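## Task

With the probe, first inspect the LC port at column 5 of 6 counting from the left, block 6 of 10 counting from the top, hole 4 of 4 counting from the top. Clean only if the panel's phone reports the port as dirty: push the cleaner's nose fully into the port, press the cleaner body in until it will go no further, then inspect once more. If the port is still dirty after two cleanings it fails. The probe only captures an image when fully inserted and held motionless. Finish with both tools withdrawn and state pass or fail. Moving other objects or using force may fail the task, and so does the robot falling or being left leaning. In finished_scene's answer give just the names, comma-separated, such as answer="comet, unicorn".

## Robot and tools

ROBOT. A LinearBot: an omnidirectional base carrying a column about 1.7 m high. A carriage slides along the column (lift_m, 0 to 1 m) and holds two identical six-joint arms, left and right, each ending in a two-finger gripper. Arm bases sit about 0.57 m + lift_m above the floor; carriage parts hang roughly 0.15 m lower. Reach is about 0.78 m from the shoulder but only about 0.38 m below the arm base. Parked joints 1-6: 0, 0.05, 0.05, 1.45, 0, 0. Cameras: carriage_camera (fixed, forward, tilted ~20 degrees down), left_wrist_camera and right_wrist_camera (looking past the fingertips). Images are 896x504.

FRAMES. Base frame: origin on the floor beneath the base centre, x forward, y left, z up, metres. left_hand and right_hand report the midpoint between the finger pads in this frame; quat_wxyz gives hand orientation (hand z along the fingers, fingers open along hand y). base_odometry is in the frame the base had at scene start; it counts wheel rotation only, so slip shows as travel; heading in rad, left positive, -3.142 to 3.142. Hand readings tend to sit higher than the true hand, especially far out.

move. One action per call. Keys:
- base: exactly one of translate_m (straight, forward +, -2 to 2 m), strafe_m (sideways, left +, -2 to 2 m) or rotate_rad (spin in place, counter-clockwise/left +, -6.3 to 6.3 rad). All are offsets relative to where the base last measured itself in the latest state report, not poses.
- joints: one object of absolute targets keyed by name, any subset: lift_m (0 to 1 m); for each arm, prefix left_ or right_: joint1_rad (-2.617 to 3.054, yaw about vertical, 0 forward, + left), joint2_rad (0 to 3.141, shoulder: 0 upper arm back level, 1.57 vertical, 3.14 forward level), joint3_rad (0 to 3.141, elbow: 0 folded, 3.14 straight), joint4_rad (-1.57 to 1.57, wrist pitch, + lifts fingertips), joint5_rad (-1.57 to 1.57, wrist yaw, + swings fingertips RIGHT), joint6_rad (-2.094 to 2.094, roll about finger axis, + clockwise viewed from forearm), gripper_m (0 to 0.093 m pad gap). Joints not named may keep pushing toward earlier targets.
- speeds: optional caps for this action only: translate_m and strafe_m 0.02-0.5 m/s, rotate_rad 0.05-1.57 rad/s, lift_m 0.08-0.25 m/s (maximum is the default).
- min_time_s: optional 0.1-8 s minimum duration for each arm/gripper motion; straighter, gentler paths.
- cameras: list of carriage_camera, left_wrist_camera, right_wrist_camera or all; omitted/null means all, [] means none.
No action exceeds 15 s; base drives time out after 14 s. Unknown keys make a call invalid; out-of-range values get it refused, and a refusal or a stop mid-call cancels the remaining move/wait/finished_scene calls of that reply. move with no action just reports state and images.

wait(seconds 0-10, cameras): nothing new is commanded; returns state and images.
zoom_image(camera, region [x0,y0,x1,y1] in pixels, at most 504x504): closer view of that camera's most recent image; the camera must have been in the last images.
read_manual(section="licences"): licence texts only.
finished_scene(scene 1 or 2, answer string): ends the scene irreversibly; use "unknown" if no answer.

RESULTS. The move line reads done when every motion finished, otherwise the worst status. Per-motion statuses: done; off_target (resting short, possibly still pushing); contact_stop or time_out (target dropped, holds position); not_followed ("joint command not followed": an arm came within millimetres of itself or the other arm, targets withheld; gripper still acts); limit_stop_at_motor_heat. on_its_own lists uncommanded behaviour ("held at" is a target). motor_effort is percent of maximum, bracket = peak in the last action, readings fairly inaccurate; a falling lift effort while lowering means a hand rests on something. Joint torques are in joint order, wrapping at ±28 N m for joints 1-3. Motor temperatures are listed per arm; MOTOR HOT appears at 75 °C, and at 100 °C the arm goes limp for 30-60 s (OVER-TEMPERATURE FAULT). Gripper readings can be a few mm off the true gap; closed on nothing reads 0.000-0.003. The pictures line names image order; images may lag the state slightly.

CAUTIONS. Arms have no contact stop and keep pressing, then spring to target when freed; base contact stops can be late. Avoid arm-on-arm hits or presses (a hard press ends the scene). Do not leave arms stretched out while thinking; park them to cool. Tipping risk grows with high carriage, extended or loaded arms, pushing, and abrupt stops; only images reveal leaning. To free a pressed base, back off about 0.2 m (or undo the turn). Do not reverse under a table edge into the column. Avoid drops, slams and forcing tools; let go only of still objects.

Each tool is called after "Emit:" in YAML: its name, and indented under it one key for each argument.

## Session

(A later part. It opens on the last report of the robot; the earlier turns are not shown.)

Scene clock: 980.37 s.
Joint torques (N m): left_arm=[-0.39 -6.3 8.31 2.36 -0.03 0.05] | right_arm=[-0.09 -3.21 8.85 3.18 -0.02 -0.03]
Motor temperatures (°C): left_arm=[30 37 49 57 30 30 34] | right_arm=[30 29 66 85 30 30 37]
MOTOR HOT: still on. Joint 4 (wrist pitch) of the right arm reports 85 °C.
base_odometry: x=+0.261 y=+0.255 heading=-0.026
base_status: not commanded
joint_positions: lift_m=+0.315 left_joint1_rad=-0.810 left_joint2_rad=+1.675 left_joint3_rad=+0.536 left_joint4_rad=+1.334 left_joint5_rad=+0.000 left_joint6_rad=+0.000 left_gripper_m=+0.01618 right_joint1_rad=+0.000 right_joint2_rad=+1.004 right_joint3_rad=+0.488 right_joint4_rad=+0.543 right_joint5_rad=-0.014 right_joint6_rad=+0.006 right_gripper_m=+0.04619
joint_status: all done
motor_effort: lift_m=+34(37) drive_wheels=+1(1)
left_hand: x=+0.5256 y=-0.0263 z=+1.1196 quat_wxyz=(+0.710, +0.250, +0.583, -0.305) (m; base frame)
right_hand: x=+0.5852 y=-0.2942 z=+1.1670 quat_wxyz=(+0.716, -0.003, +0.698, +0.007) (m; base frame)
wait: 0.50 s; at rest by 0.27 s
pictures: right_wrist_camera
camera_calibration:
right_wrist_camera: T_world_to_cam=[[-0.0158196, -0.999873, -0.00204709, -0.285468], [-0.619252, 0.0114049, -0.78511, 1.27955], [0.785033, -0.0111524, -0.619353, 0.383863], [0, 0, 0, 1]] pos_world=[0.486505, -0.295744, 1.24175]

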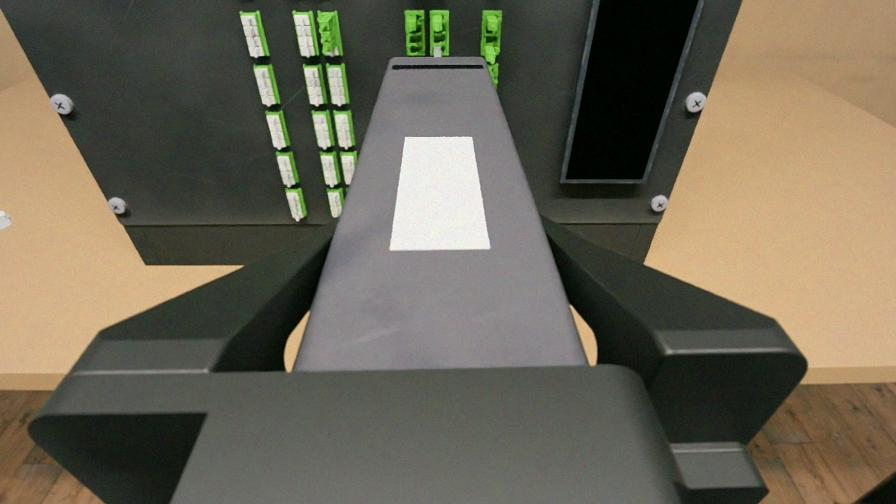

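Emit:
move:
  joints: {"lift_m": 0.3135}
  cameras: []

Emit:
wait:
  seconds: 0.5
  cameras: ["right_wrist_camera"]

Emit:
zoom_image:
  camera: "right_wrist_camera"
  region: [422, 30, 452, 54]

Scene clock: 985.73 s.
Joint torques (N m): left_arm=[-0.39 -6.3 8.25 2.36 -0.03 0.06] | right_arm=[0.03 -3.21 8.87 3.15 -0.05 -0.05]
Motor temperatures (°C): left_arm=[30 37 49 57 30 30 34] | right_arm=[30 29 66 84 30 30 37]
move: done
MOTOR HOT: still on. Joint 4 (wrist pitch) of the right arm reports 84 °C.
base_odometry: x=+0.261 y=+0.255 heading=-0.026
base_status: not commanded
joint_positions: lift_m=+0.314 left_joint1_rad=-0.810 left_joint2_rad=+1.675 left_joint3_rad=+0.536 left_joint4_rad=+1.334 left_joint5_rad=+0.000 left_joint6_rad=+0.000 left_gripper_m=+0.01618 right_joint1_rad=+0.000 right_joint2_rad=+1.004 right_joint3_rad=+0.488 right_joint4_rad=+0.545 right_joint5_rad=-0.014 right_joint6_rad=+0.006 right_gripper_m=+0.04619
joint_status: all done
motor_effort: lift_m=+35(36) drive_wheels=+2(2)
left_hand: x=+0.5256 y=-0.0263 z=+1.1185 quat_wxyz=(+0.710, +0.250, +0.583, -0.305) (m; base frame)
right_hand: x=+0.5852 y=-0.2942 z=+1.1664 quat_wxyz=(+0.717, -0.003, +0.697, +0.007) (m; base frame)
pictures: none
No camera images: "cameras" was empty.

Scene clock: 986.23 s.
Joint torques (N m): left_arm=[-0.38 -6.31 8.29 2.35 -0.03 0.05] | right_arm=[0.06 -3.21 8.88 3.11 -0.05 -0.03]
Motor temperatures (°C): left_arm=[30 37 49 57 30 30 34] | right_arm=[30 29 66 84 30 30 37]
MOTOR HOT: still on. Joint 4 (wrist pitch) of the right arm reports 84 °C.
base_odometry: x=+0.261 y=+0.255 heading=-0.026
base_status: not commanded
joint_positions: lift_m=+0.314 left_joint1_rad=-0.810 left_joint2_rad=+1.675 left_joint3_rad=+0.536 left_joint4_rad=+1.334 left_joint5_rad=+0.000 left_joint6_rad=+0.000 left_gripper_m=+0.01618 right_joint1_rad=+0.000 right_joint2_rad=+1.004 right_joint3_rad=+0.488 right_joint4_rad=+0.545 right_joint5_rad=-0.014 right_joint6_rad=+0.006 right_gripper_m=+0.04619
joint_status: all done
motor_effort: lift_m=+36(36) drive_wheels=+2(2)
left_hand: x=+0.5256 y=-0.0263 z=+1.1185 quat_wxyz=(+0.710, +0.250, +0.583, -0.305) (m; base frame)
right_hand: x=+0.5852 y=-0.2942 z=+1.1664 quat_wxyz=(+0.717, -0.003, +0.697, +0.007) (m; base frame)
wait: 0.50 s; at rest by 0.27 s
pictures: right_wrist_camera
camera_calibration:
right_wrist_camera: T_world_to_cam=[[-0.0158156, -0.999873, -0.00207623, -0.285439], [-0.61779, 0.0114047, -0.78626, 1.2796], [0.786184, -0.0111525, -0.617892, 0.381216], [0, 0, 0, 1]] pos_world=[0.486302, -0.295744, 1.24105]

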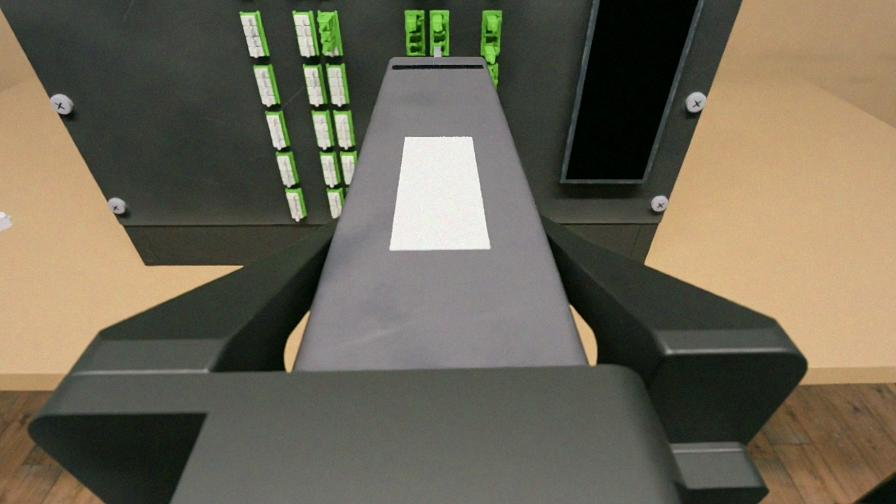

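Scaled by 16.800 from the camera's 896x504 image, which has a finer 1280x720 frame.

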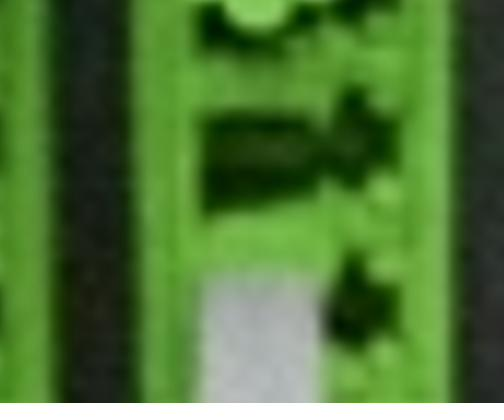

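Emit:
zoom_image:
  camera: "right_wrist_camera"
  region: [384, 130, 496, 256]

Emit:
zoom_image:
  camera: "right_wrist_camera"
  region: [40, 84, 80, 124]

Emit:
zoom_image:
  camera: "right_wrist_camera"
  region: [100, 185, 140, 225]

Emit:
zoom_image:
  camera: "right_wrist_camera"
  region: [676, 82, 716, 122]

Emit:
zoom_image:
  camera: "right_wrist_camera"
  region: [640, 183, 680, 223]

Scaled by 4.000 from the camera's 896x504 image, which has a finer 1280x720 frame.

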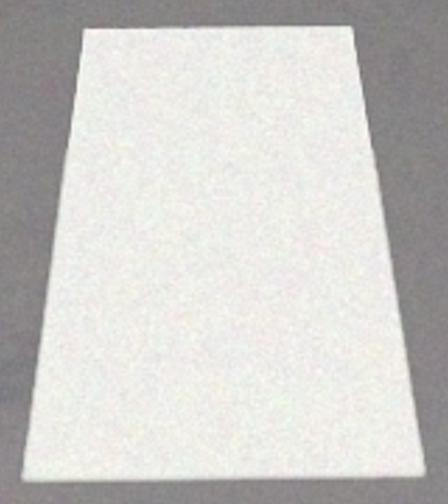

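Scaled by 12.600 from the camera's 896x504 image, which has a finer 1280x720 frame.

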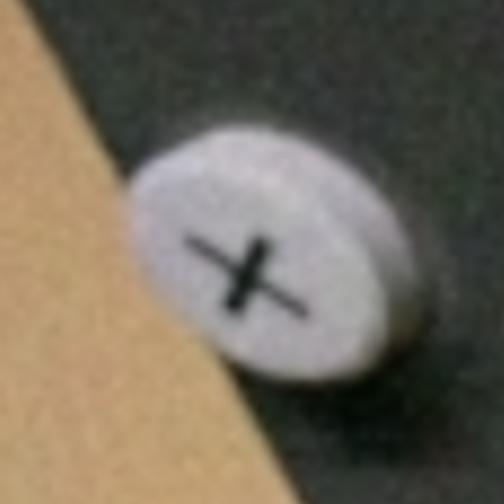

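Scaled by 12.600 from the camera's 896x504 image, which has a finer 1280x720 frame.

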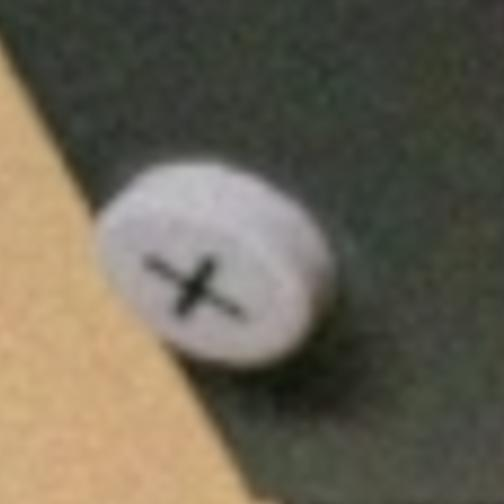

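Scaled by 12.600 from the camera's 896x504 image, which has a finer 1280x720 frame.

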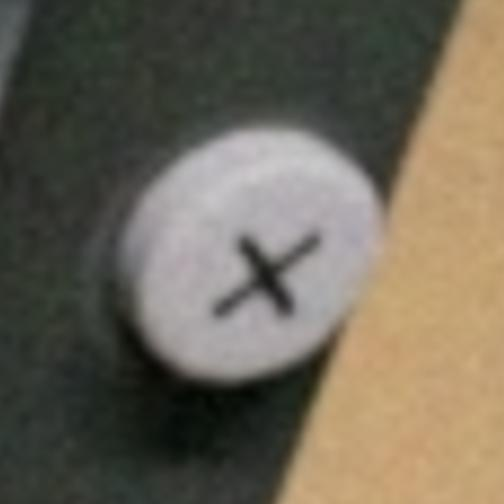

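Scaled by 12.600 from the camera's 896x504 image, which has a finer 1280x720 frame.

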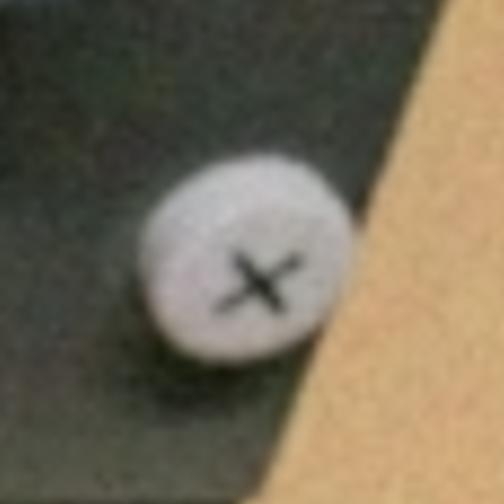

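Emit:
move:
  base: {"translate_m": -0.08}
  speeds: {"translate_m": 0.04}
  cameras: []

Emit:
zoom_image:
  camera: "right_wrist_camera"
  region: [384, 130, 496, 256]

Emit:
move:
  joints: {"right_joint1_rad": 0, "right_joint2_rad": 0.7, "right_joint3_rad": 0.4, "right_joint4_rad": 1.2, "right_joint5_rad": -0.015, "right_joint6_rad": 0.01}
  min_time_s: 2
  cameras: ["left_wrist_camera"]

Emit:
zoom_image:
  camera: "left_wrist_camera"
  region: [420, 0, 500, 80]

Scene clock: 1046.77 s.
Joint torques (N m): left_arm=[-0.39 -6.28 8.24 2.37 -0.03 0.06] | right_arm=[0.05 -4.85 8.12 3.25 -0.07 -0.04]
Motor temperatures (°C): left_arm=[30 37 49 57 30 30 34] | right_arm=[30 30 68 82 30 30 37]
move: done
MOTOR HOT: still on. Joint 4 (wrist pitch) of the right arm reports 82 °C.
base_odometry: x=+0.182 y=+0.256 heading=-0.026
base_status: done
joint_positions: lift_m=+0.314 left_joint1_rad=-0.810 left_joint2_rad=+1.675 left_joint3_rad=+0.536 left_joint4_rad=+1.334 left_joint5_rad=+0.001 left_joint6_rad=+0.000 left_gripper_m=+0.01618 right_joint1_rad=+0.000 right_joint2_rad=+1.020 right_joint3_rad=+0.497 right_joint4_rad=+0.534 right_joint5_rad=-0.014 right_joint6_rad=+0.006 right_gripper_m=+0.04619
joint_status: not commanded
motor_effort: lift_m=+35(36) drive_wheels=-1(19)
left_hand: x=+0.5256 y=-0.0264 z=+1.1185 quat_wxyz=(+0.710, +0.250, +0.583, -0.305) (m; base frame)
right_hand: x=+0.5884 y=-0.2942 z=+1.1629 quat_wxyz=(+0.711, -0.003, +0.703, +0.007) (m; base frame)
pictures: none
No camera images: "cameras" was empty.

Scaled by 4.000 from the camera's 896x504 image, which has a finer 1280x720 frame.

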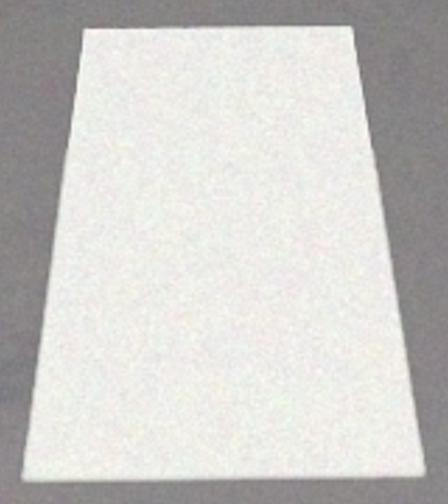

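Scene clock: 1049.10 s.
Joint torques (N m): left_arm=[-0.36 -6.32 8.25 2.35 -0.03 0.06] | right_arm=[-0.09 -1.25 5.45 1.98 -0.04 -0.06]
Motor temperatures (°C): left_arm=[30 37 49 57 30 30 34] | right_arm=[30 30 68 82 30 30 37]
move: off_target
MOTOR HOT: still on. Joint 4 (wrist pitch) of the right arm reports 82 °C.
base_odometry: x=+0.182 y=+0.256 heading=-0.026
base_status: not commanded
joint_positions: lift_m=+0.314 left_joint1_rad=-0.810 left_joint2_rad=+1.675 left_joint3_rad=+0.536 left_joint4_rad=+1.334 left_joint5_rad=+0.001 left_joint6_rad=+0.000 left_gripper_m=+0.01618 right_joint1_rad=+0.000 right_joint2_rad=+0.715 right_joint3_rad=+0.400 right_joint4_rad=+1.148 right_joint5_rad=-0.014 right_joint6_rad=+0.006 right_gripper_m=+0.04619
joint_status: right_joint4_rad off_target (ended at +1.148, target +1.200); the others done
motor_effort: lift_m=+35(36) drive_wheels=-1(1)
left_hand: x=+0.5256 y=-0.0264 z=+1.1185 quat_wxyz=(+0.710, +0.250, +0.583, -0.305) (m; base frame)
right_hand: x=+0.4560 y=-0.2942 z=+1.3415 quat_wxyz=(+0.933, -0.006, +0.361, +0.005) (m; base frame)
pictures: left_wrist_camera
camera_calibration:
left_wrist_camera: T_world_to_cam=[[-0.726583, -0.686758, 0.0210063, 0.333204], [-0.29039, 0.279234, -0.915261, 1.18973], [0.622697, -0.671113, -0.402314, 0.231875], [0, 0, 0, 1]] pos_world=[0.443199, 0.0522318, 1.1752]

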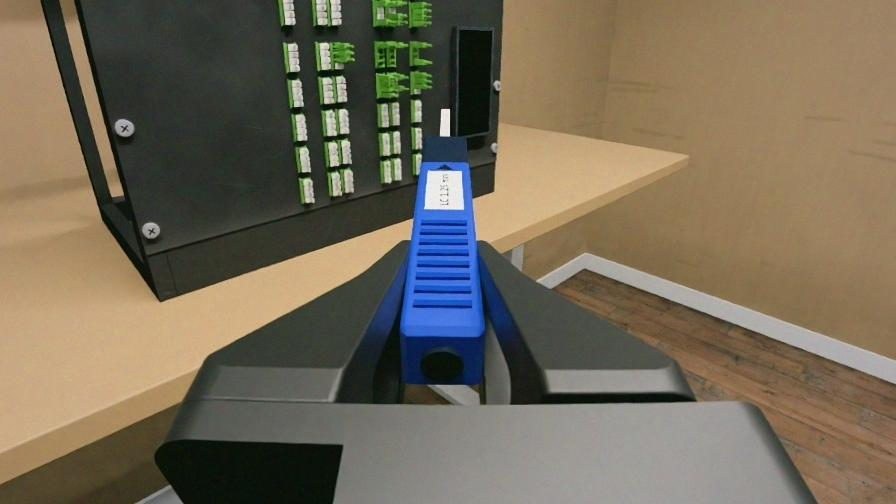

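Scaled by 6.300 from the camera's 896x504 image, which has a finer 1280x720 frame.

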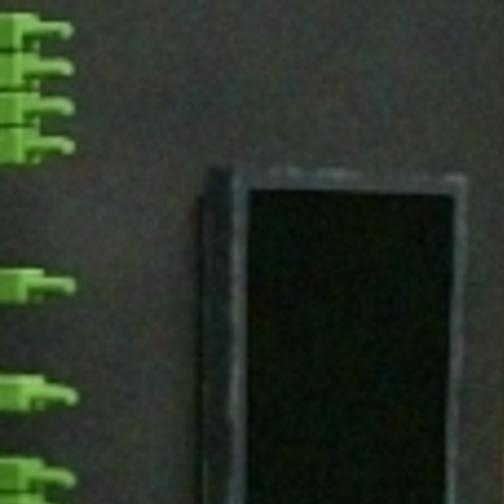

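Emit:
wait:
  seconds: 10
  cameras: []

Emit:
wait:
  seconds: 10
  cameras: []

Emit:
move:
  joints: {"lift_m": 0.303, "right_joint1_rad": 0, "right_joint2_rad": 1.0, "right_joint3_rad": 0.525, "right_joint4_rad": 0.645, "right_joint5_rad": -0.015, "right_joint6_rad": 0.01}
  min_time_s: 2
  cameras: []

Emit:
move:
  base: {"translate_m": 0.06}
  speeds: {"translate_m": 0.04}
  cameras: []

Emit:
wait:
  seconds: 0.6
  cameras: ["right_wrist_camera"]

Emit:
zoom_image:
  camera: "right_wrist_camera"
  region: [422, 30, 452, 54]

Emit:
zoom_image:
  camera: "right_wrist_camera"
  region: [384, 130, 496, 256]

Scene clock: 1065.87 s.
Joint torques (N m): left_arm=[-0.39 -6.32 8.25 2.36 -0.02 0.05] | right_arm=[0.01 -1.14 5.38 1.96 -0.03 -0.05]
Motor temperatures (°C): left_arm=[30 37 49 57 30 30 34] | right_arm=[30 29 66 76 30 30 37]
MOTOR HOT: still on. Joint 4 (wrist pitch) of the right arm reports 76 °C.
base_odometry: x=+0.182 y=+0.256 heading=-0.026
base_status: not commanded
joint_positions: lift_m=+0.314 left_joint1_rad=-0.810 left_joint2_rad=+1.675 left_joint3_rad=+0.536 left_joint4_rad=+1.334 left_joint5_rad=+0.001 left_joint6_rad=+0.000 left_gripper_m=+0.01618 right_joint1_rad=+0.000 right_joint2_rad=+0.715 right_joint3_rad=+0.400 right_joint4_rad=+1.150 right_joint5_rad=-0.014 right_joint6_rad=+0.006 right_gripper_m=+0.04619
joint_status: right_joint4_rad off_target (ended at +1.148, target +1.200); the others done
motor_effort: lift_m=+34(36) drive_wheels=-1(1)
left_hand: x=+0.5256 y=-0.0264 z=+1.1185 quat_wxyz=(+0.710, +0.250, +0.583, -0.305) (m; base frame)
right_hand: x=+0.4557 y=-0.2942 z=+1.3418 quat_wxyz=(+0.933, -0.006, +0.360, +0.005) (m; base frame)
wait: 10.00 s; at rest from the start
pictures: none
No camera images: "cameras" was empty.

Scene clock: 1075.87 s.
Joint torques (N m): left_arm=[-0.39 -6.32 8.24 2.36 -0.04 0.06] | right_arm=[0.1 -1.22 5.52 1.99 -0.06 -0.04]
Motor temperatures (°C): left_arm=[30 37 49 57 30 30 34] | right_arm=[30 29 65 73 30 30 37]
MOTOR HOT: still on. Joint 4 (wrist pitch) of the right arm reports 73 °C.
base_odometry: x=+0.182 y=+0.256 heading=-0.026
base_status: not commanded
joint_positions: lift_m=+0.314 left_joint1_rad=-0.810 left_joint2_rad=+1.675 left_joint3_rad=+0.536 left_joint4_rad=+1.334 left_joint5_rad=+0.001 left_joint6_rad=+0.000 left_gripper_m=+0.01618 right_joint1_rad=+0.000 right_joint2_rad=+0.715 right_joint3_rad=+0.400 right_joint4_rad=+1.150 right_joint5_rad=-0.014 right_joint6_rad=+0.006 right_gripper_m=+0.04619
joint_status: right_joint4_rad off_target (ended at +1.148, target +1.200); the others done
motor_effort: lift_m=+35(36) drive_wheels=-1(1)
left_hand: x=+0.5256 y=-0.0264 z=+1.1185 quat_wxyz=(+0.710, +0.250, +0.583, -0.305) (m; base frame)
right_hand: x=+0.4557 y=-0.2942 z=+1.3418 quat_wxyz=(+0.933, -0.006, +0.360, +0.005) (m; base frame)
wait: 10.00 s; at rest by 0.27 s
pictures: none
No camera images: "cameras" was empty.

Scene clock: 1078.17 s.
Joint torques (N m): left_arm=[-0.38 -6.68 7.92 2.38 -0.04 0.06] | right_arm=[0.01 -2.82 9.48 3.2 -0.03 -0.02]
Motor temperatures (°C): left_arm=[30 37 49 57 30 30 34] | right_arm=[30 29 65 74 30 30 37]
move: off_target
MOTOR HOT: still on. Joint 4 (wrist pitch) of the right arm reports 74 °C.
base_odometry: x=+0.182 y=+0.256 heading=-0.026
base_status: not commanded
joint_positions: lift_m=+0.303 left_joint1_rad=-0.810 left_joint2_rad=+1.678 left_joint3_rad=+0.540 left_joint4_rad=+1.332 left_joint5_rad=+0.001 left_joint6_rad=+0.000 left_gripper_m=+0.01618 right_joint1_rad=+0.000 right_joint2_rad=+1.000 right_joint3_rad=+0.480 right_joint4_rad=+0.584 right_joint5_rad=-0.014 right_joint6_rad=+0.006 right_gripper_m=+0.04619
joint_status: right_joint4_rad off_target (ended at +0.583, target +0.645); the others done
motor_effort: lift_m=+36(38) drive_wheels=+2(2)
left_hand: x=+0.5263 y=-0.0271 z=+1.1073 quat_wxyz=(+0.709, +0.251, +0.584, -0.305) (m; base frame)
right_hand: x=+0.5837 y=-0.2942 z=+1.1627 quat_wxyz=(+0.729, -0.003, +0.684, +0.007) (m; base frame)
pictures: none
No camera images: "cameras" was empty.

Scene clock: 1080.13 s.
Joint torques (N m): left_arm=[-0.36 -6.61 7.92 2.38 -0.03 0.06] | right_arm=[-0.06 -2.76 9.44 3.25 -0.04 -0.04]
Motor temperatures (°C): left_arm=[30 38 49 57 30 30 34] | right_arm=[30 29 66 74 30 30 37]
move: done
MOTOR HOT: still on. Joint 4 (wrist pitch) of the right arm reports 74 °C.
base_odometry: x=+0.241 y=+0.255 heading=-0.027
base_status: done
joint_positions: lift_m=+0.303 left_joint1_rad=-0.810 left_joint2_rad=+1.678 left_joint3_rad=+0.540 left_joint4_rad=+1.332 left_joint5_rad=+0.000 left_joint6_rad=+0.000 left_gripper_m=+0.01618 right_joint1_rad=+0.000 right_joint2_rad=+1.000 right_joint3_rad=+0.480 right_joint4_rad=+0.579 right_joint5_rad=-0.014 right_joint6_rad=+0.006 right_gripper_m=+0.04619
joint_status: not commanded
motor_effort: lift_m=+36(38) drive_wheels=-2(11)
left_hand: x=+0.5264 y=-0.0270 z=+1.1073 quat_wxyz=(+0.710, +0.250, +0.584, -0.304) (m; base frame)
right_hand: x=+0.5838 y=-0.2942 z=+1.1616 quat_wxyz=(+0.727, -0.003, +0.686, +0.007) (m; base frame)
pictures: none
No camera images: "cameras" was empty.

Scene clock: 1080.73 s.
Joint torques (N m): left_arm=[-0.39 -6.65 7.97 2.39 -0.02 0.05] | right_arm=[-0.02 -2.85 9.52 3.24 -0.04 -0.02]
Motor temperatures (°C): left_arm=[30 38 49 57 30 30 34] | right_arm=[30 29 66 74 30 30 37]
MOTOR HOT: still on. Joint 4 (wrist pitch) of the right arm reports 74 °C.
base_odometry: x=+0.241 y=+0.255 heading=-0.027
base_status: done
joint_positions: lift_m=+0.303 left_joint1_rad=-0.810 left_joint2_rad=+1.678 left_joint3_rad=+0.540 left_joint4_rad=+1.332 left_joint5_rad=+0.000 left_joint6_rad=+0.000 left_gripper_m=+0.01618 right_joint1_rad=+0.000 right_joint2_rad=+1.000 right_joint3_rad=+0.480 right_joint4_rad=+0.579 right_joint5_rad=-0.014 right_joint6_rad=+0.006 right_gripper_m=+0.04619
joint_status: not commanded
motor_effort: lift_m=+36(38) drive_wheels=-2(11)
left_hand: x=+0.5264 y=-0.0270 z=+1.1073 quat_wxyz=(+0.710, +0.250, +0.584, -0.304) (m; base frame)
right_hand: x=+0.5838 y=-0.2942 z=+1.1615 quat_wxyz=(+0.727, -0.003, +0.686, +0.007) (m; base frame)
wait: 0.60 s; at rest by 0.27 s
pictures: right_wrist_camera
camera_calibration:
right_wrist_camera: T_world_to_cam=[[-0.0157479, -0.999873, -0.00254036, -0.284971], [-0.594409, 0.0114048, -0.804082, 1.28182], [0.804009, -0.0111526, -0.594513, 0.341624], [0, 0, 0, 1]] pos_world=[0.482768, -0.295744, 1.23306]

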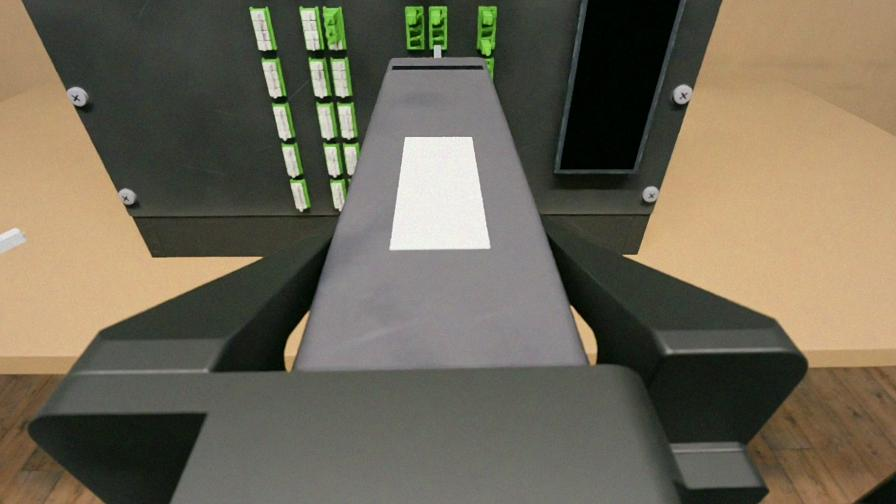

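Scaled by 16.800 from the camera's 896x504 image, which has a finer 1280x720 frame.

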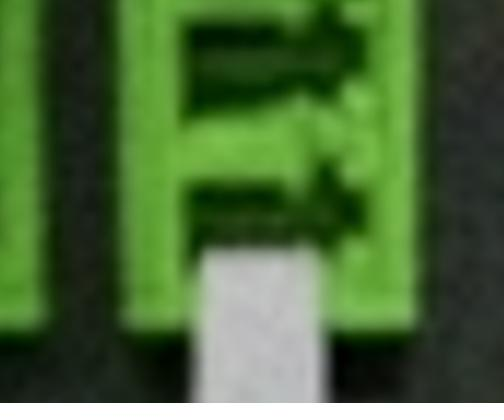

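Scaled by 4.000 from the camera's 896x504 image, which has a finer 1280x720 frame.

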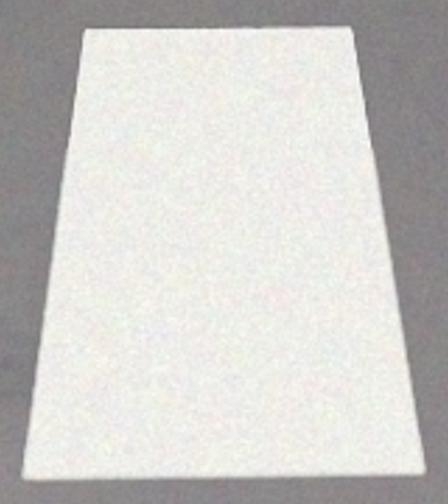

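Emit:
move:
  base: {"translate_m": 0.0125}
  speeds: {"translate_m": 0.02}
  cameras: []

Emit:
wait:
  seconds: 0.6
  cameras: ["right_wrist_camera", "left_wrist_camera"]

Emit:
zoom_image:
  camera: "right_wrist_camera"
  region: [422, 30, 452, 54]

Emit:
zoom_image:
  camera: "left_wrist_camera"
  region: [410, 20, 550, 160]

Scene clock: 1087.67 s.
Joint torques (N m): left_arm=[-0.43 -6.72 7.9 2.38 -0.01 0.05] | right_arm=[0.08 -2.88 9.36 3.25 -0.04 -0.06]
Motor temperatures (°C): left_arm=[30 38 50 58 30 30 34] | right_arm=[30 29 69 76 30 30 37]
move: done
MOTOR HOT: still on. Joint 4 (wrist pitch) of the right arm reports 76 °C.
base_odometry: x=+0.254 y=+0.254 heading=-0.027
base_status: done
joint_positions: lift_m=+0.303 left_joint1_rad=-0.810 left_joint2_rad=+1.678 left_joint3_rad=+0.540 left_joint4_rad=+1.332 left_joint5_rad=+0.000 left_joint6_rad=+0.000 left_gripper_m=+0.01618 right_joint1_rad=+0.000 right_joint2_rad=+1.000 right_joint3_rad=+0.480 right_joint4_rad=+0.578 right_joint5_rad=-0.014 right_joint6_rad=+0.006 right_gripper_m=+0.04619
joint_status: not commanded
motor_effort: lift_m=+36(38) drive_wheels=-2(11)
left_hand: x=+0.5265 y=-0.0268 z=+1.1074 quat_wxyz=(+0.710, +0.250, +0.584, -0.304) (m; base frame)
right_hand: x=+0.5838 y=-0.2942 z=+1.1613 quat_wxyz=(+0.727, -0.003, +0.687, +0.007) (m; base frame)
pictures: none
No camera images: "cameras" was empty.

Scene clock: 1088.27 s.
Joint torques (N m): left_arm=[-0.39 -6.71 7.95 2.38 -0.03 0.06] | right_arm=[0.01 -2.86 9.54 3.22 -0.05 -0.01]
Motor temperatures (°C): left_arm=[30 38 50 58 30 30 34] | right_arm=[30 29 69 76 30 30 37]
MOTOR HOT: still on. Joint 4 (wrist pitch) of the right arm reports 76 °C.
base_odometry: x=+0.254 y=+0.254 heading=-0.027
base_status: done
joint_positions: lift_m=+0.303 left_joint1_rad=-0.810 left_joint2_rad=+1.678 left_joint3_rad=+0.540 left_joint4_rad=+1.332 left_joint5_rad=+0.000 left_joint6_rad=+0.000 left_gripper_m=+0.01618 right_joint1_rad=+0.000 right_joint2_rad=+1.000 right_joint3_rad=+0.480 right_joint4_rad=+0.578 right_joint5_rad=-0.014 right_joint6_rad=+0.006 right_gripper_m=+0.04619
joint_status: not commanded
motor_effort: lift_m=+37(38) drive_wheels=-2(11)
left_hand: x=+0.5265 y=-0.0269 z=+1.1074 quat_wxyz=(+0.710, +0.250, +0.584, -0.304) (m; base frame)
right_hand: x=+0.5838 y=-0.2942 z=+1.1613 quat_wxyz=(+0.727, -0.003, +0.687, +0.007) (m; base frame)
wait: 0.60 s; at rest by 0.27 s
pictures: left_wrist_camera, right_wrist_camera
camera_calibration:
left_wrist_camera: T_world_to_cam=[[-0.725794, -0.687588, 0.0211121, 0.333243], [-0.291936, 0.280078, -0.914511, 1.17987], [0.622894, -0.66991, -0.404011, 0.228309], [0, 0, 0, 1]] pos_world=[0.444101, 0.0516243, 1.16421]
right_wrist_camera: T_world_to_cam=[[-0.0157494, -0.999873, -0.00252874, -0.284984], [-0.594988, 0.0114044, -0.803654, 1.28155], [0.80358, -0.0111525, -0.595092, 0.342405], [0, 0, 0, 1]] pos_world=[0.482869, -0.295744, 1.23296]

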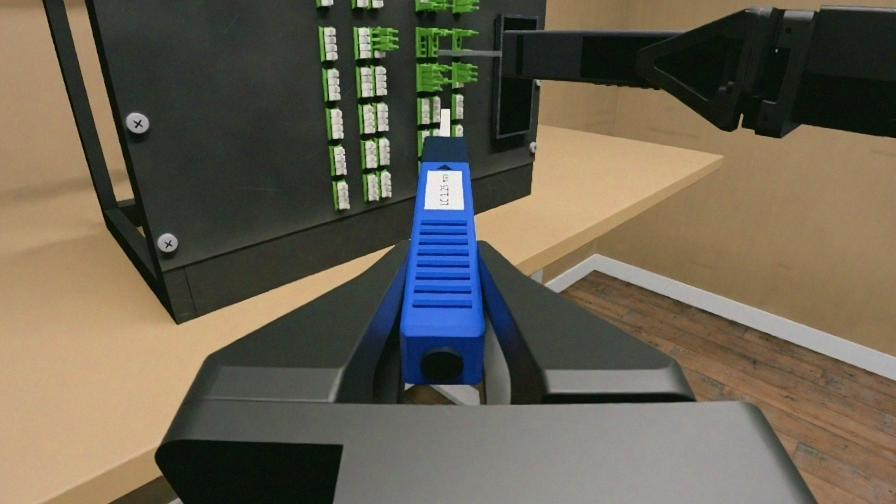

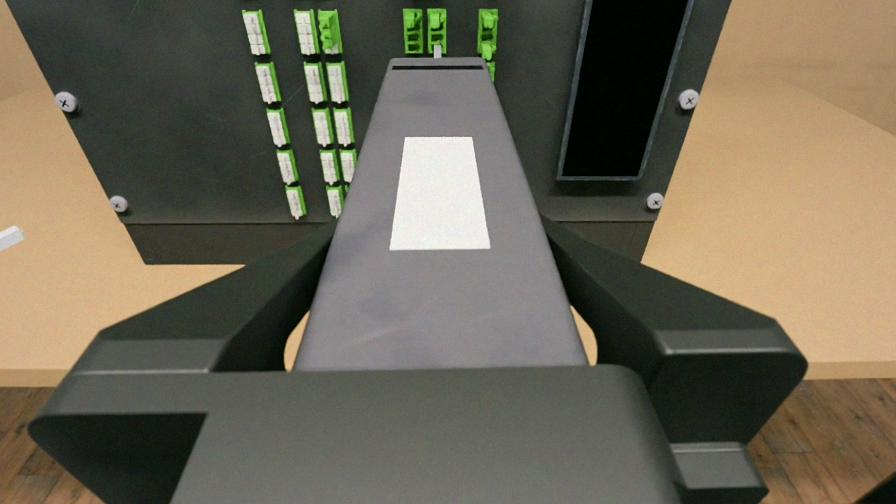

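Scaled by 16.800 from the camera's 896x504 image, which has a finer 1280x720 frame.

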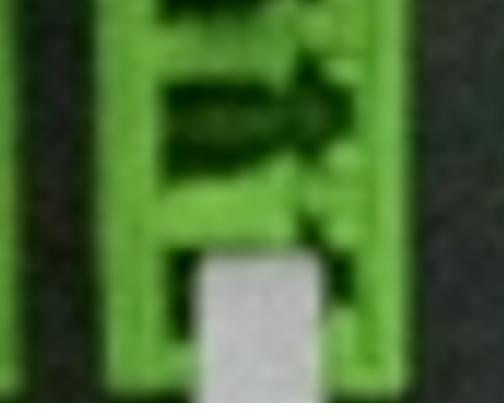

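Scaled by 3.600 from the camera's 896x504 image, which has a finer 1280x720 frame.

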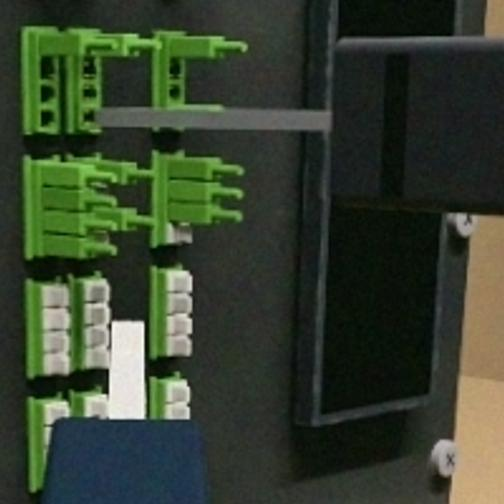

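Emit:
zoom_image:
  camera: "left_wrist_camera"
  region: [430, 30, 510, 80]

Emit:
zoom_image:
  camera: "left_wrist_camera"
  region: [90, 170, 200, 330]

Emit:
zoom_image:
  camera: "left_wrist_camera"
  region: [490, 0, 690, 110]

Scaled by 6.300 from the camera's 896x504 image, which has a finer 1280x720 frame.

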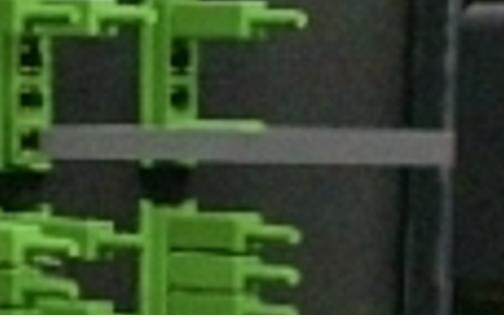

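Scaled by 3.150 from the camera's 896x504 image, which has a finer 1280x720 frame.

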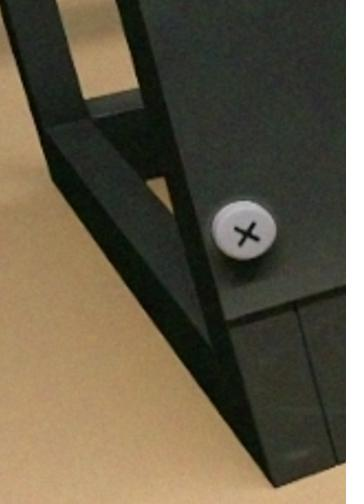

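Scaled by 2.520 from the camera's 896x504 image, which has a finer 1280x720 frame.

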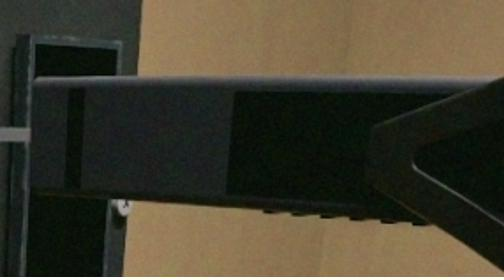

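Emit:
zoom_image:
  camera: "left_wrist_camera"
  region: [117, 103, 157, 143]

Emit:
zoom_image:
  camera: "left_wrist_camera"
  region: [148, 223, 188, 263]

Emit:
zoom_image:
  camera: "left_wrist_camera"
  region: [512, 127, 552, 167]

Emit:
zoom_image:
  camera: "left_wrist_camera"
  region: [518, 64, 558, 104]

Scaled by 12.600 from the camera's 896x504 image, which has a finer 1280x720 frame.

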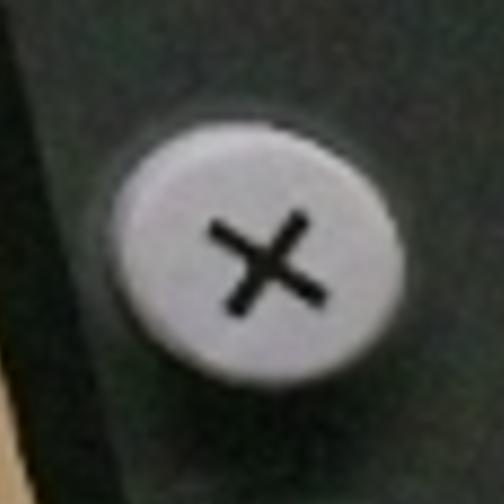

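Scaled by 12.600 from the camera's 896x504 image, which has a finer 1280x720 frame.

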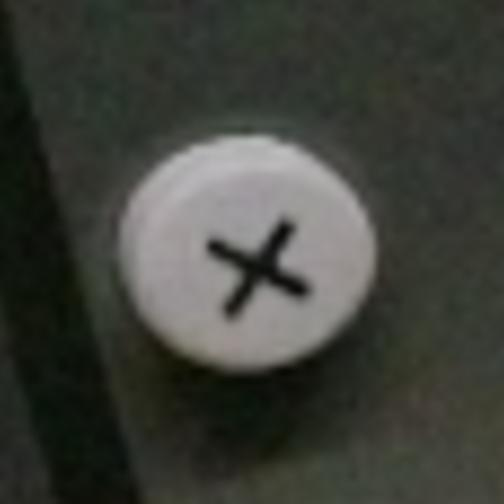

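Scaled by 12.600 from the camera's 896x504 image, which has a finer 1280x720 frame.

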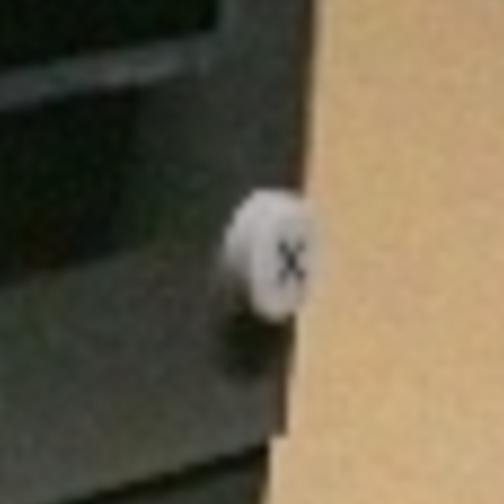

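Scaled by 12.600 from the camera's 896x504 image, which has a finer 1280x720 frame.

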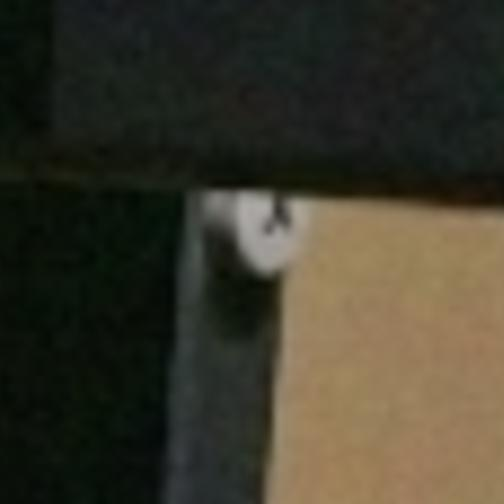

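Emit:
move:
  base: {"strafe_m": 0.0015}
  speeds: {"strafe_m": 0.02}
  joints: {"right_joint4_rad": 0.655}
  cameras: []

Emit:
wait:
  seconds: 0.6
  cameras: ["right_wrist_camera"]

Emit:
zoom_image:
  camera: "right_wrist_camera"
  region: [422, 30, 452, 54]

Scene clock: 1125.50 s.
Joint torques (N m): left_arm=[-0.42 -6.69 7.94 2.38 -0.01 0.06] | right_arm=[0.02 -2.73 9.54 3.27 -0.05 -0.04]
Motor temperatures (°C): left_arm=[30 39 51 58 30 30 34] | right_arm=[30 29 77 79 30 30 37]
move: off_target
MOTOR HOT: still on. Joint 4 (wrist pitch) of the right arm reports 79 °C.
base_odometry: x=+0.254 y=+0.256 heading=-0.027
base_status: done
joint_positions: lift_m=+0.303 left_joint1_rad=-0.810 left_joint2_rad=+1.678 left_joint3_rad=+0.540 left_joint4_rad=+1.332 left_joint5_rad=-0.001 left_joint6_rad=+0.000 left_gripper_m=+0.01618 right_joint1_rad=+0.000 right_joint2_rad=+1.000 right_joint3_rad=+0.480 right_joint4_rad=+0.585 right_joint5_rad=-0.015 right_joint6_rad=+0.006 right_gripper_m=+0.04619
joint_status: right_joint4_rad off_target (ended at +0.584, target +0.655)
motor_effort: lift_m=+36(37) drive_wheels=-2(6)
left_hand: x=+0.5267 y=-0.0267 z=+1.1074 quat_wxyz=(+0.710, +0.250, +0.584, -0.304) (m; base frame)
right_hand: x=+0.5837 y=-0.2940 z=+1.1630 quat_wxyz=(+0.729, -0.003, +0.684, +0.007) (m; base frame)
pictures: none
No camera images: "cameras" was empty.

Scene clock: 1126.10 s.
Joint torques (N m): left_arm=[-0.42 -6.65 7.97 2.39 -0.02 0.06] | right_arm=[-0.12 -2.91 9.61 3.26 -0.03 -0.03]
Motor temperatures (°C): left_arm=[30 39 51 58 30 30 34] | right_arm=[30 29 77 79 30 30 37]
MOTOR HOT: still on. Joint 4 (wrist pitch) of the right arm reports 79 °C.
base_odometry: x=+0.254 y=+0.256 heading=-0.027
base_status: done
joint_positions: lift_m=+0.303 left_joint1_rad=-0.810 left_joint2_rad=+1.678 left_joint3_rad=+0.540 left_joint4_rad=+1.332 left_joint5_rad=+0.000 left_joint6_rad=+0.000 left_gripper_m=+0.01618 right_joint1_rad=+0.000 right_joint2_rad=+1.000 right_joint3_rad=+0.480 right_joint4_rad=+0.587 right_joint5_rad=-0.015 right_joint6_rad=+0.006 right_gripper_m=+0.04619
joint_status: right_joint4_rad off_target (ended at +0.584, target +0.655)
motor_effort: lift_m=+36(37) drive_wheels=-1(6)
left_hand: x=+0.5267 y=-0.0267 z=+1.1074 quat_wxyz=(+0.710, +0.250, +0.584, -0.304) (m; base frame)
right_hand: x=+0.5836 y=-0.2940 z=+1.1634 quat_wxyz=(+0.730, -0.003, +0.683, +0.007) (m; base frame)
wait: 0.60 s; at rest by 0.27 s
pictures: right_wrist_camera
camera_calibration:
right_wrist_camera: T_world_to_cam=[[-0.0149487, -0.999885, -0.0026014, -0.285193], [-0.58793, 0.0108941, -0.808838, 1.28496], [0.808773, -0.0105616, -0.588025, 0.332782], [0, 0, 0, 1]] pos_world=[0.482059, -0.295644, 1.23427]

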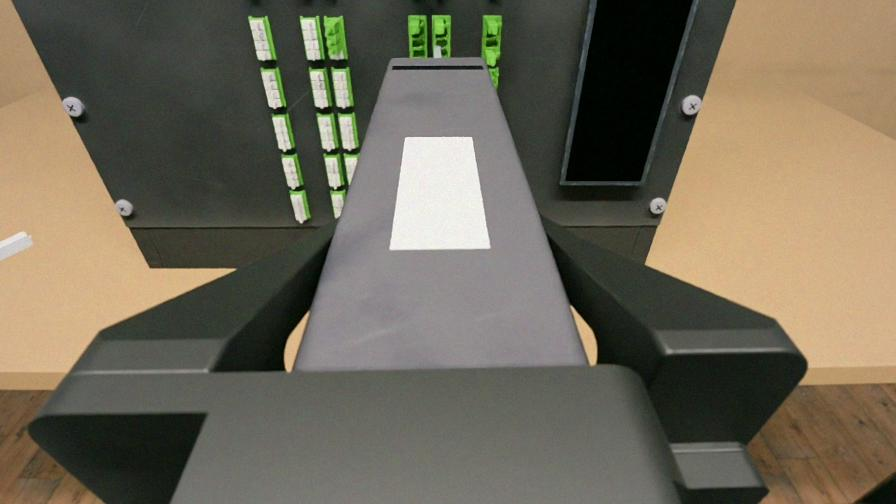

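Scaled by 16.800 from the camera's 896x504 image, which has a finer 1280x720 frame.

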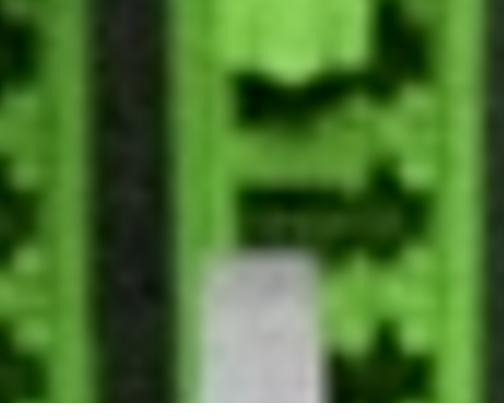

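Emit:
move:
  base: {"strafe_m": -0.001}
  speeds: {"strafe_m": 0.02}
  joints: {"lift_m": 0.2988}
  cameras: []

Emit:
wait:
  seconds: 0.6
  cameras: ["right_wrist_camera"]

Emit:
zoom_image:
  camera: "right_wrist_camera"
  region: [422, 30, 452, 54]

Scene clock: 1130.03 s.
Joint torques (N m): left_arm=[-0.46 -6.8 7.94 2.4 -0.02 0.05] | right_arm=[-0.06 -2.99 9.14 3.26 -0.01 -0.05]
Motor temperatures (°C): left_arm=[30 39 51 58 30 30 34] | right_arm=[30 29 77 79 30 30 37]
move: done
MOTOR HOT: still on. Joint 4 (wrist pitch) of the right arm reports 79 °C.
base_odometry: x=+0.254 y=+0.255 heading=-0.027
base_status: done
joint_positions: lift_m=+0.299 left_joint1_rad=-0.810 left_joint2_rad=+1.679 left_joint3_rad=+0.540 left_joint4_rad=+1.331 left_joint5_rad=+0.000 left_joint6_rad=+0.000 left_gripper_m=+0.01618 right_joint1_rad=+0.000 right_joint2_rad=+1.002 right_joint3_rad=+0.484 right_joint4_rad=+0.587 right_joint5_rad=-0.013 right_joint6_rad=+0.006 right_gripper_m=+0.04619
joint_status: all done
motor_effort: lift_m=+36(38) drive_wheels=+0(8)
left_hand: x=+0.5267 y=-0.0269 z=+1.1025 quat_wxyz=(+0.709, +0.250, +0.585, -0.304) (m; base frame)
right_hand: x=+0.5841 y=-0.2944 z=+1.1610 quat_wxyz=(+0.731, -0.003, +0.682, +0.007) (m; base frame)
pictures: none
No camera images: "cameras" was empty.

Scene clock: 1130.63 s.
Joint torques (N m): left_arm=[-0.47 -6.86 7.97 2.4 -0.02 0.06] | right_arm=[0.02 -3.02 9.13 3.26 -0.03 -0.05]
Motor temperatures (°C): left_arm=[30 39 51 58 30 30 34] | right_arm=[30 29 77 79 30 30 37]
MOTOR HOT: still on. Joint 4 (wrist pitch) of the right arm reports 79 °C.
base_odometry: x=+0.254 y=+0.255 heading=-0.027
base_status: done
joint_positions: lift_m=+0.299 left_joint1_rad=-0.810 left_joint2_rad=+1.679 left_joint3_rad=+0.540 left_joint4_rad=+1.331 left_joint5_rad=+0.000 left_joint6_rad=+0.000 left_gripper_m=+0.01618 right_joint1_rad=+0.000 right_joint2_rad=+1.002 right_joint3_rad=+0.484 right_joint4_rad=+0.587 right_joint5_rad=-0.013 right_joint6_rad=+0.006 right_gripper_m=+0.04619
joint_status: all done
motor_effort: lift_m=+35(38) drive_wheels=+0(8)
left_hand: x=+0.5267 y=-0.0269 z=+1.1025 quat_wxyz=(+0.709, +0.250, +0.585, -0.304) (m; base frame)
right_hand: x=+0.5841 y=-0.2944 z=+1.1610 quat_wxyz=(+0.731, -0.003, +0.682, +0.007) (m; base frame)
wait: 0.60 s; at rest by 0.27 s
pictures: right_wrist_camera
camera_calibration:
right_wrist_camera: T_world_to_cam=[[-0.0164953, -0.99986, -0.00278846, -0.284413], [-0.585124, 0.0119145, -0.810856, 1.28431], [0.810776, -0.0117437, -0.585238, 0.326147], [0, 0, 0, 1]] pos_world=[0.482355, -0.295844, 1.23147]

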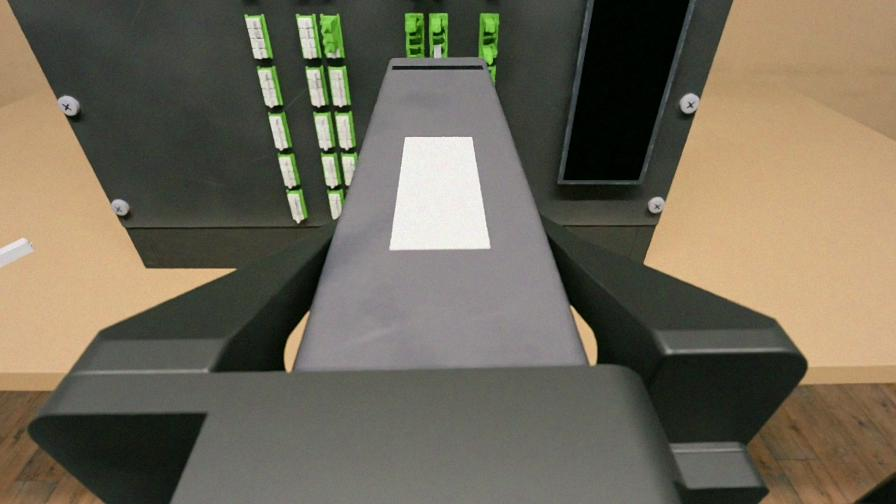

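Scaled by 16.800 from the camera's 896x504 image, which has a finer 1280x720 frame.

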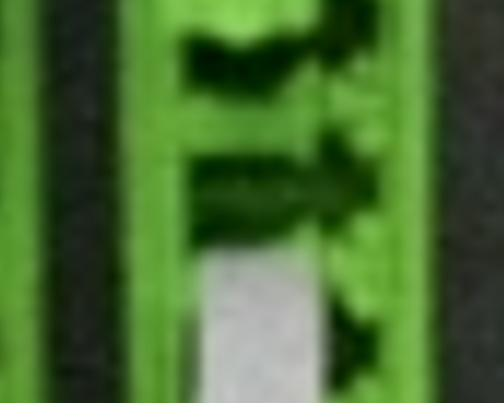

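Emit:
move:
  base: {"strafe_m": 0.0005}
  speeds: {"strafe_m": 0.02}
  joints: {"lift_m": 0.2957}
  cameras: []

Emit:
wait:
  seconds: 0.6
  cameras: ["right_wrist_camera"]

Emit:
zoom_image:
  camera: "right_wrist_camera"
  region: [422, 30, 452, 54]

Scene clock: 1135.03 s.
Joint torques (N m): left_arm=[-0.36 -6.87 7.94 2.39 -0.03 0.06] | right_arm=[-0.1 -3.22 9.17 3.26 -0.04 -0.04]
Motor temperatures (°C): left_arm=[30 39 51 59 30 30 34] | right_arm=[30 29 76 79 30 30 37]
move: done
MOTOR HOT: still on. Joint 4 (wrist pitch) of the right arm reports 79 °C.
base_odometry: x=+0.254 y=+0.255 heading=-0.027
base_status: done
joint_positions: lift_m=+0.296 left_joint1_rad=-0.810 left_joint2_rad=+1.679 left_joint3_rad=+0.540 left_joint4_rad=+1.331 left_joint5_rad=+0.000 left_joint6_rad=+0.000 left_gripper_m=+0.01618 right_joint1_rad=+0.000 right_joint2_rad=+1.003 right_joint3_rad=+0.486 right_joint4_rad=+0.587 right_joint5_rad=-0.013 right_joint6_rad=+0.006 right_gripper_m=+0.04619
joint_status: all done
motor_effort: lift_m=+35(37) drive_wheels=-1(3)
left_hand: x=+0.5267 y=-0.0269 z=+1.0995 quat_wxyz=(+0.709, +0.250, +0.585, -0.304) (m; base frame)
right_hand: x=+0.5844 y=-0.2944 z=+1.1582 quat_wxyz=(+0.731, -0.003, +0.682, +0.007) (m; base frame)
pictures: none
No camera images: "cameras" was empty.

Scene clock: 1135.63 s.
Joint torques (N m): left_arm=[-0.43 -6.78 7.95 2.39 -0.03 0.05] | right_arm=[-0.03 -3.07 9.02 3.26 -0.06 -0.03]
Motor temperatures (°C): left_arm=[30 39 51 59 30 30 34] | right_arm=[30 29 76 79 30 30 37]
MOTOR HOT: still on. Joint 4 (wrist pitch) of the right arm reports 79 °C.
base_odometry: x=+0.254 y=+0.255 heading=-0.027
base_status: done
joint_positions: lift_m=+0.296 left_joint1_rad=-0.810 left_joint2_rad=+1.679 left_joint3_rad=+0.540 left_joint4_rad=+1.331 left_joint5_rad=+0.000 left_joint6_rad=+0.000 left_gripper_m=+0.01618 right_joint1_rad=+0.000 right_joint2_rad=+1.003 right_joint3_rad=+0.486 right_joint4_rad=+0.587 right_joint5_rad=-0.013 right_joint6_rad=+0.006 right_gripper_m=+0.04619
joint_status: all done
motor_effort: lift_m=+36(37) drive_wheels=-1(3)
left_hand: x=+0.5267 y=-0.0269 z=+1.0995 quat_wxyz=(+0.709, +0.250, +0.585, -0.304) (m; base frame)
right_hand: x=+0.5844 y=-0.2944 z=+1.1582 quat_wxyz=(+0.731, -0.003, +0.682, +0.007) (m; base frame)
wait: 0.60 s; at rest by 0.27 s
pictures: right_wrist_camera
camera_calibration:
right_wrist_camera: T_world_to_cam=[[-0.0164953, -0.99986, -0.00278846, -0.284417], [-0.585124, 0.0119145, -0.810856, 1.28215], [0.810776, -0.0117437, -0.585238, 0.324346], [0, 0, 0, 1]] pos_world=[0.482555, -0.295844, 1.22867]

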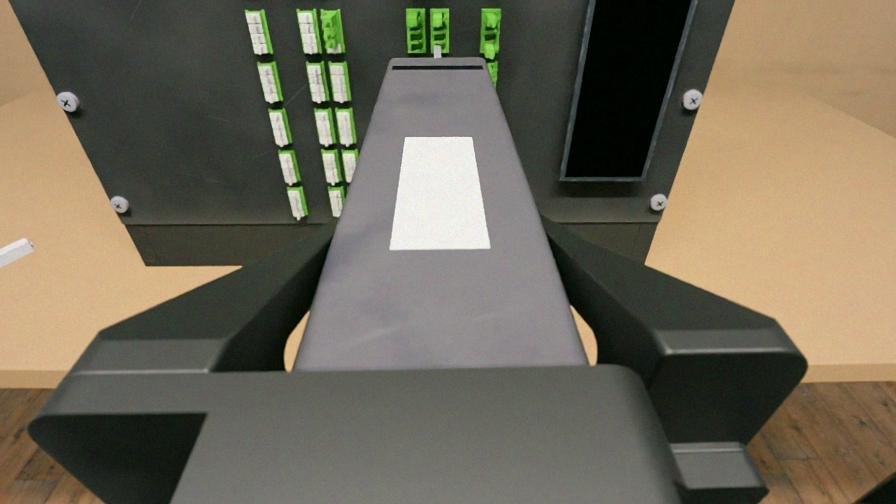

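Scaled by 16.800 from the camera's 896x504 image, which has a finer 1280x720 frame.

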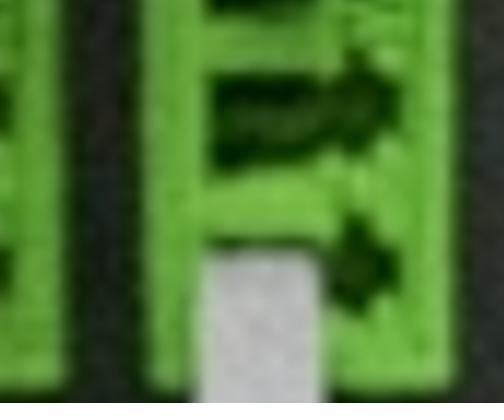

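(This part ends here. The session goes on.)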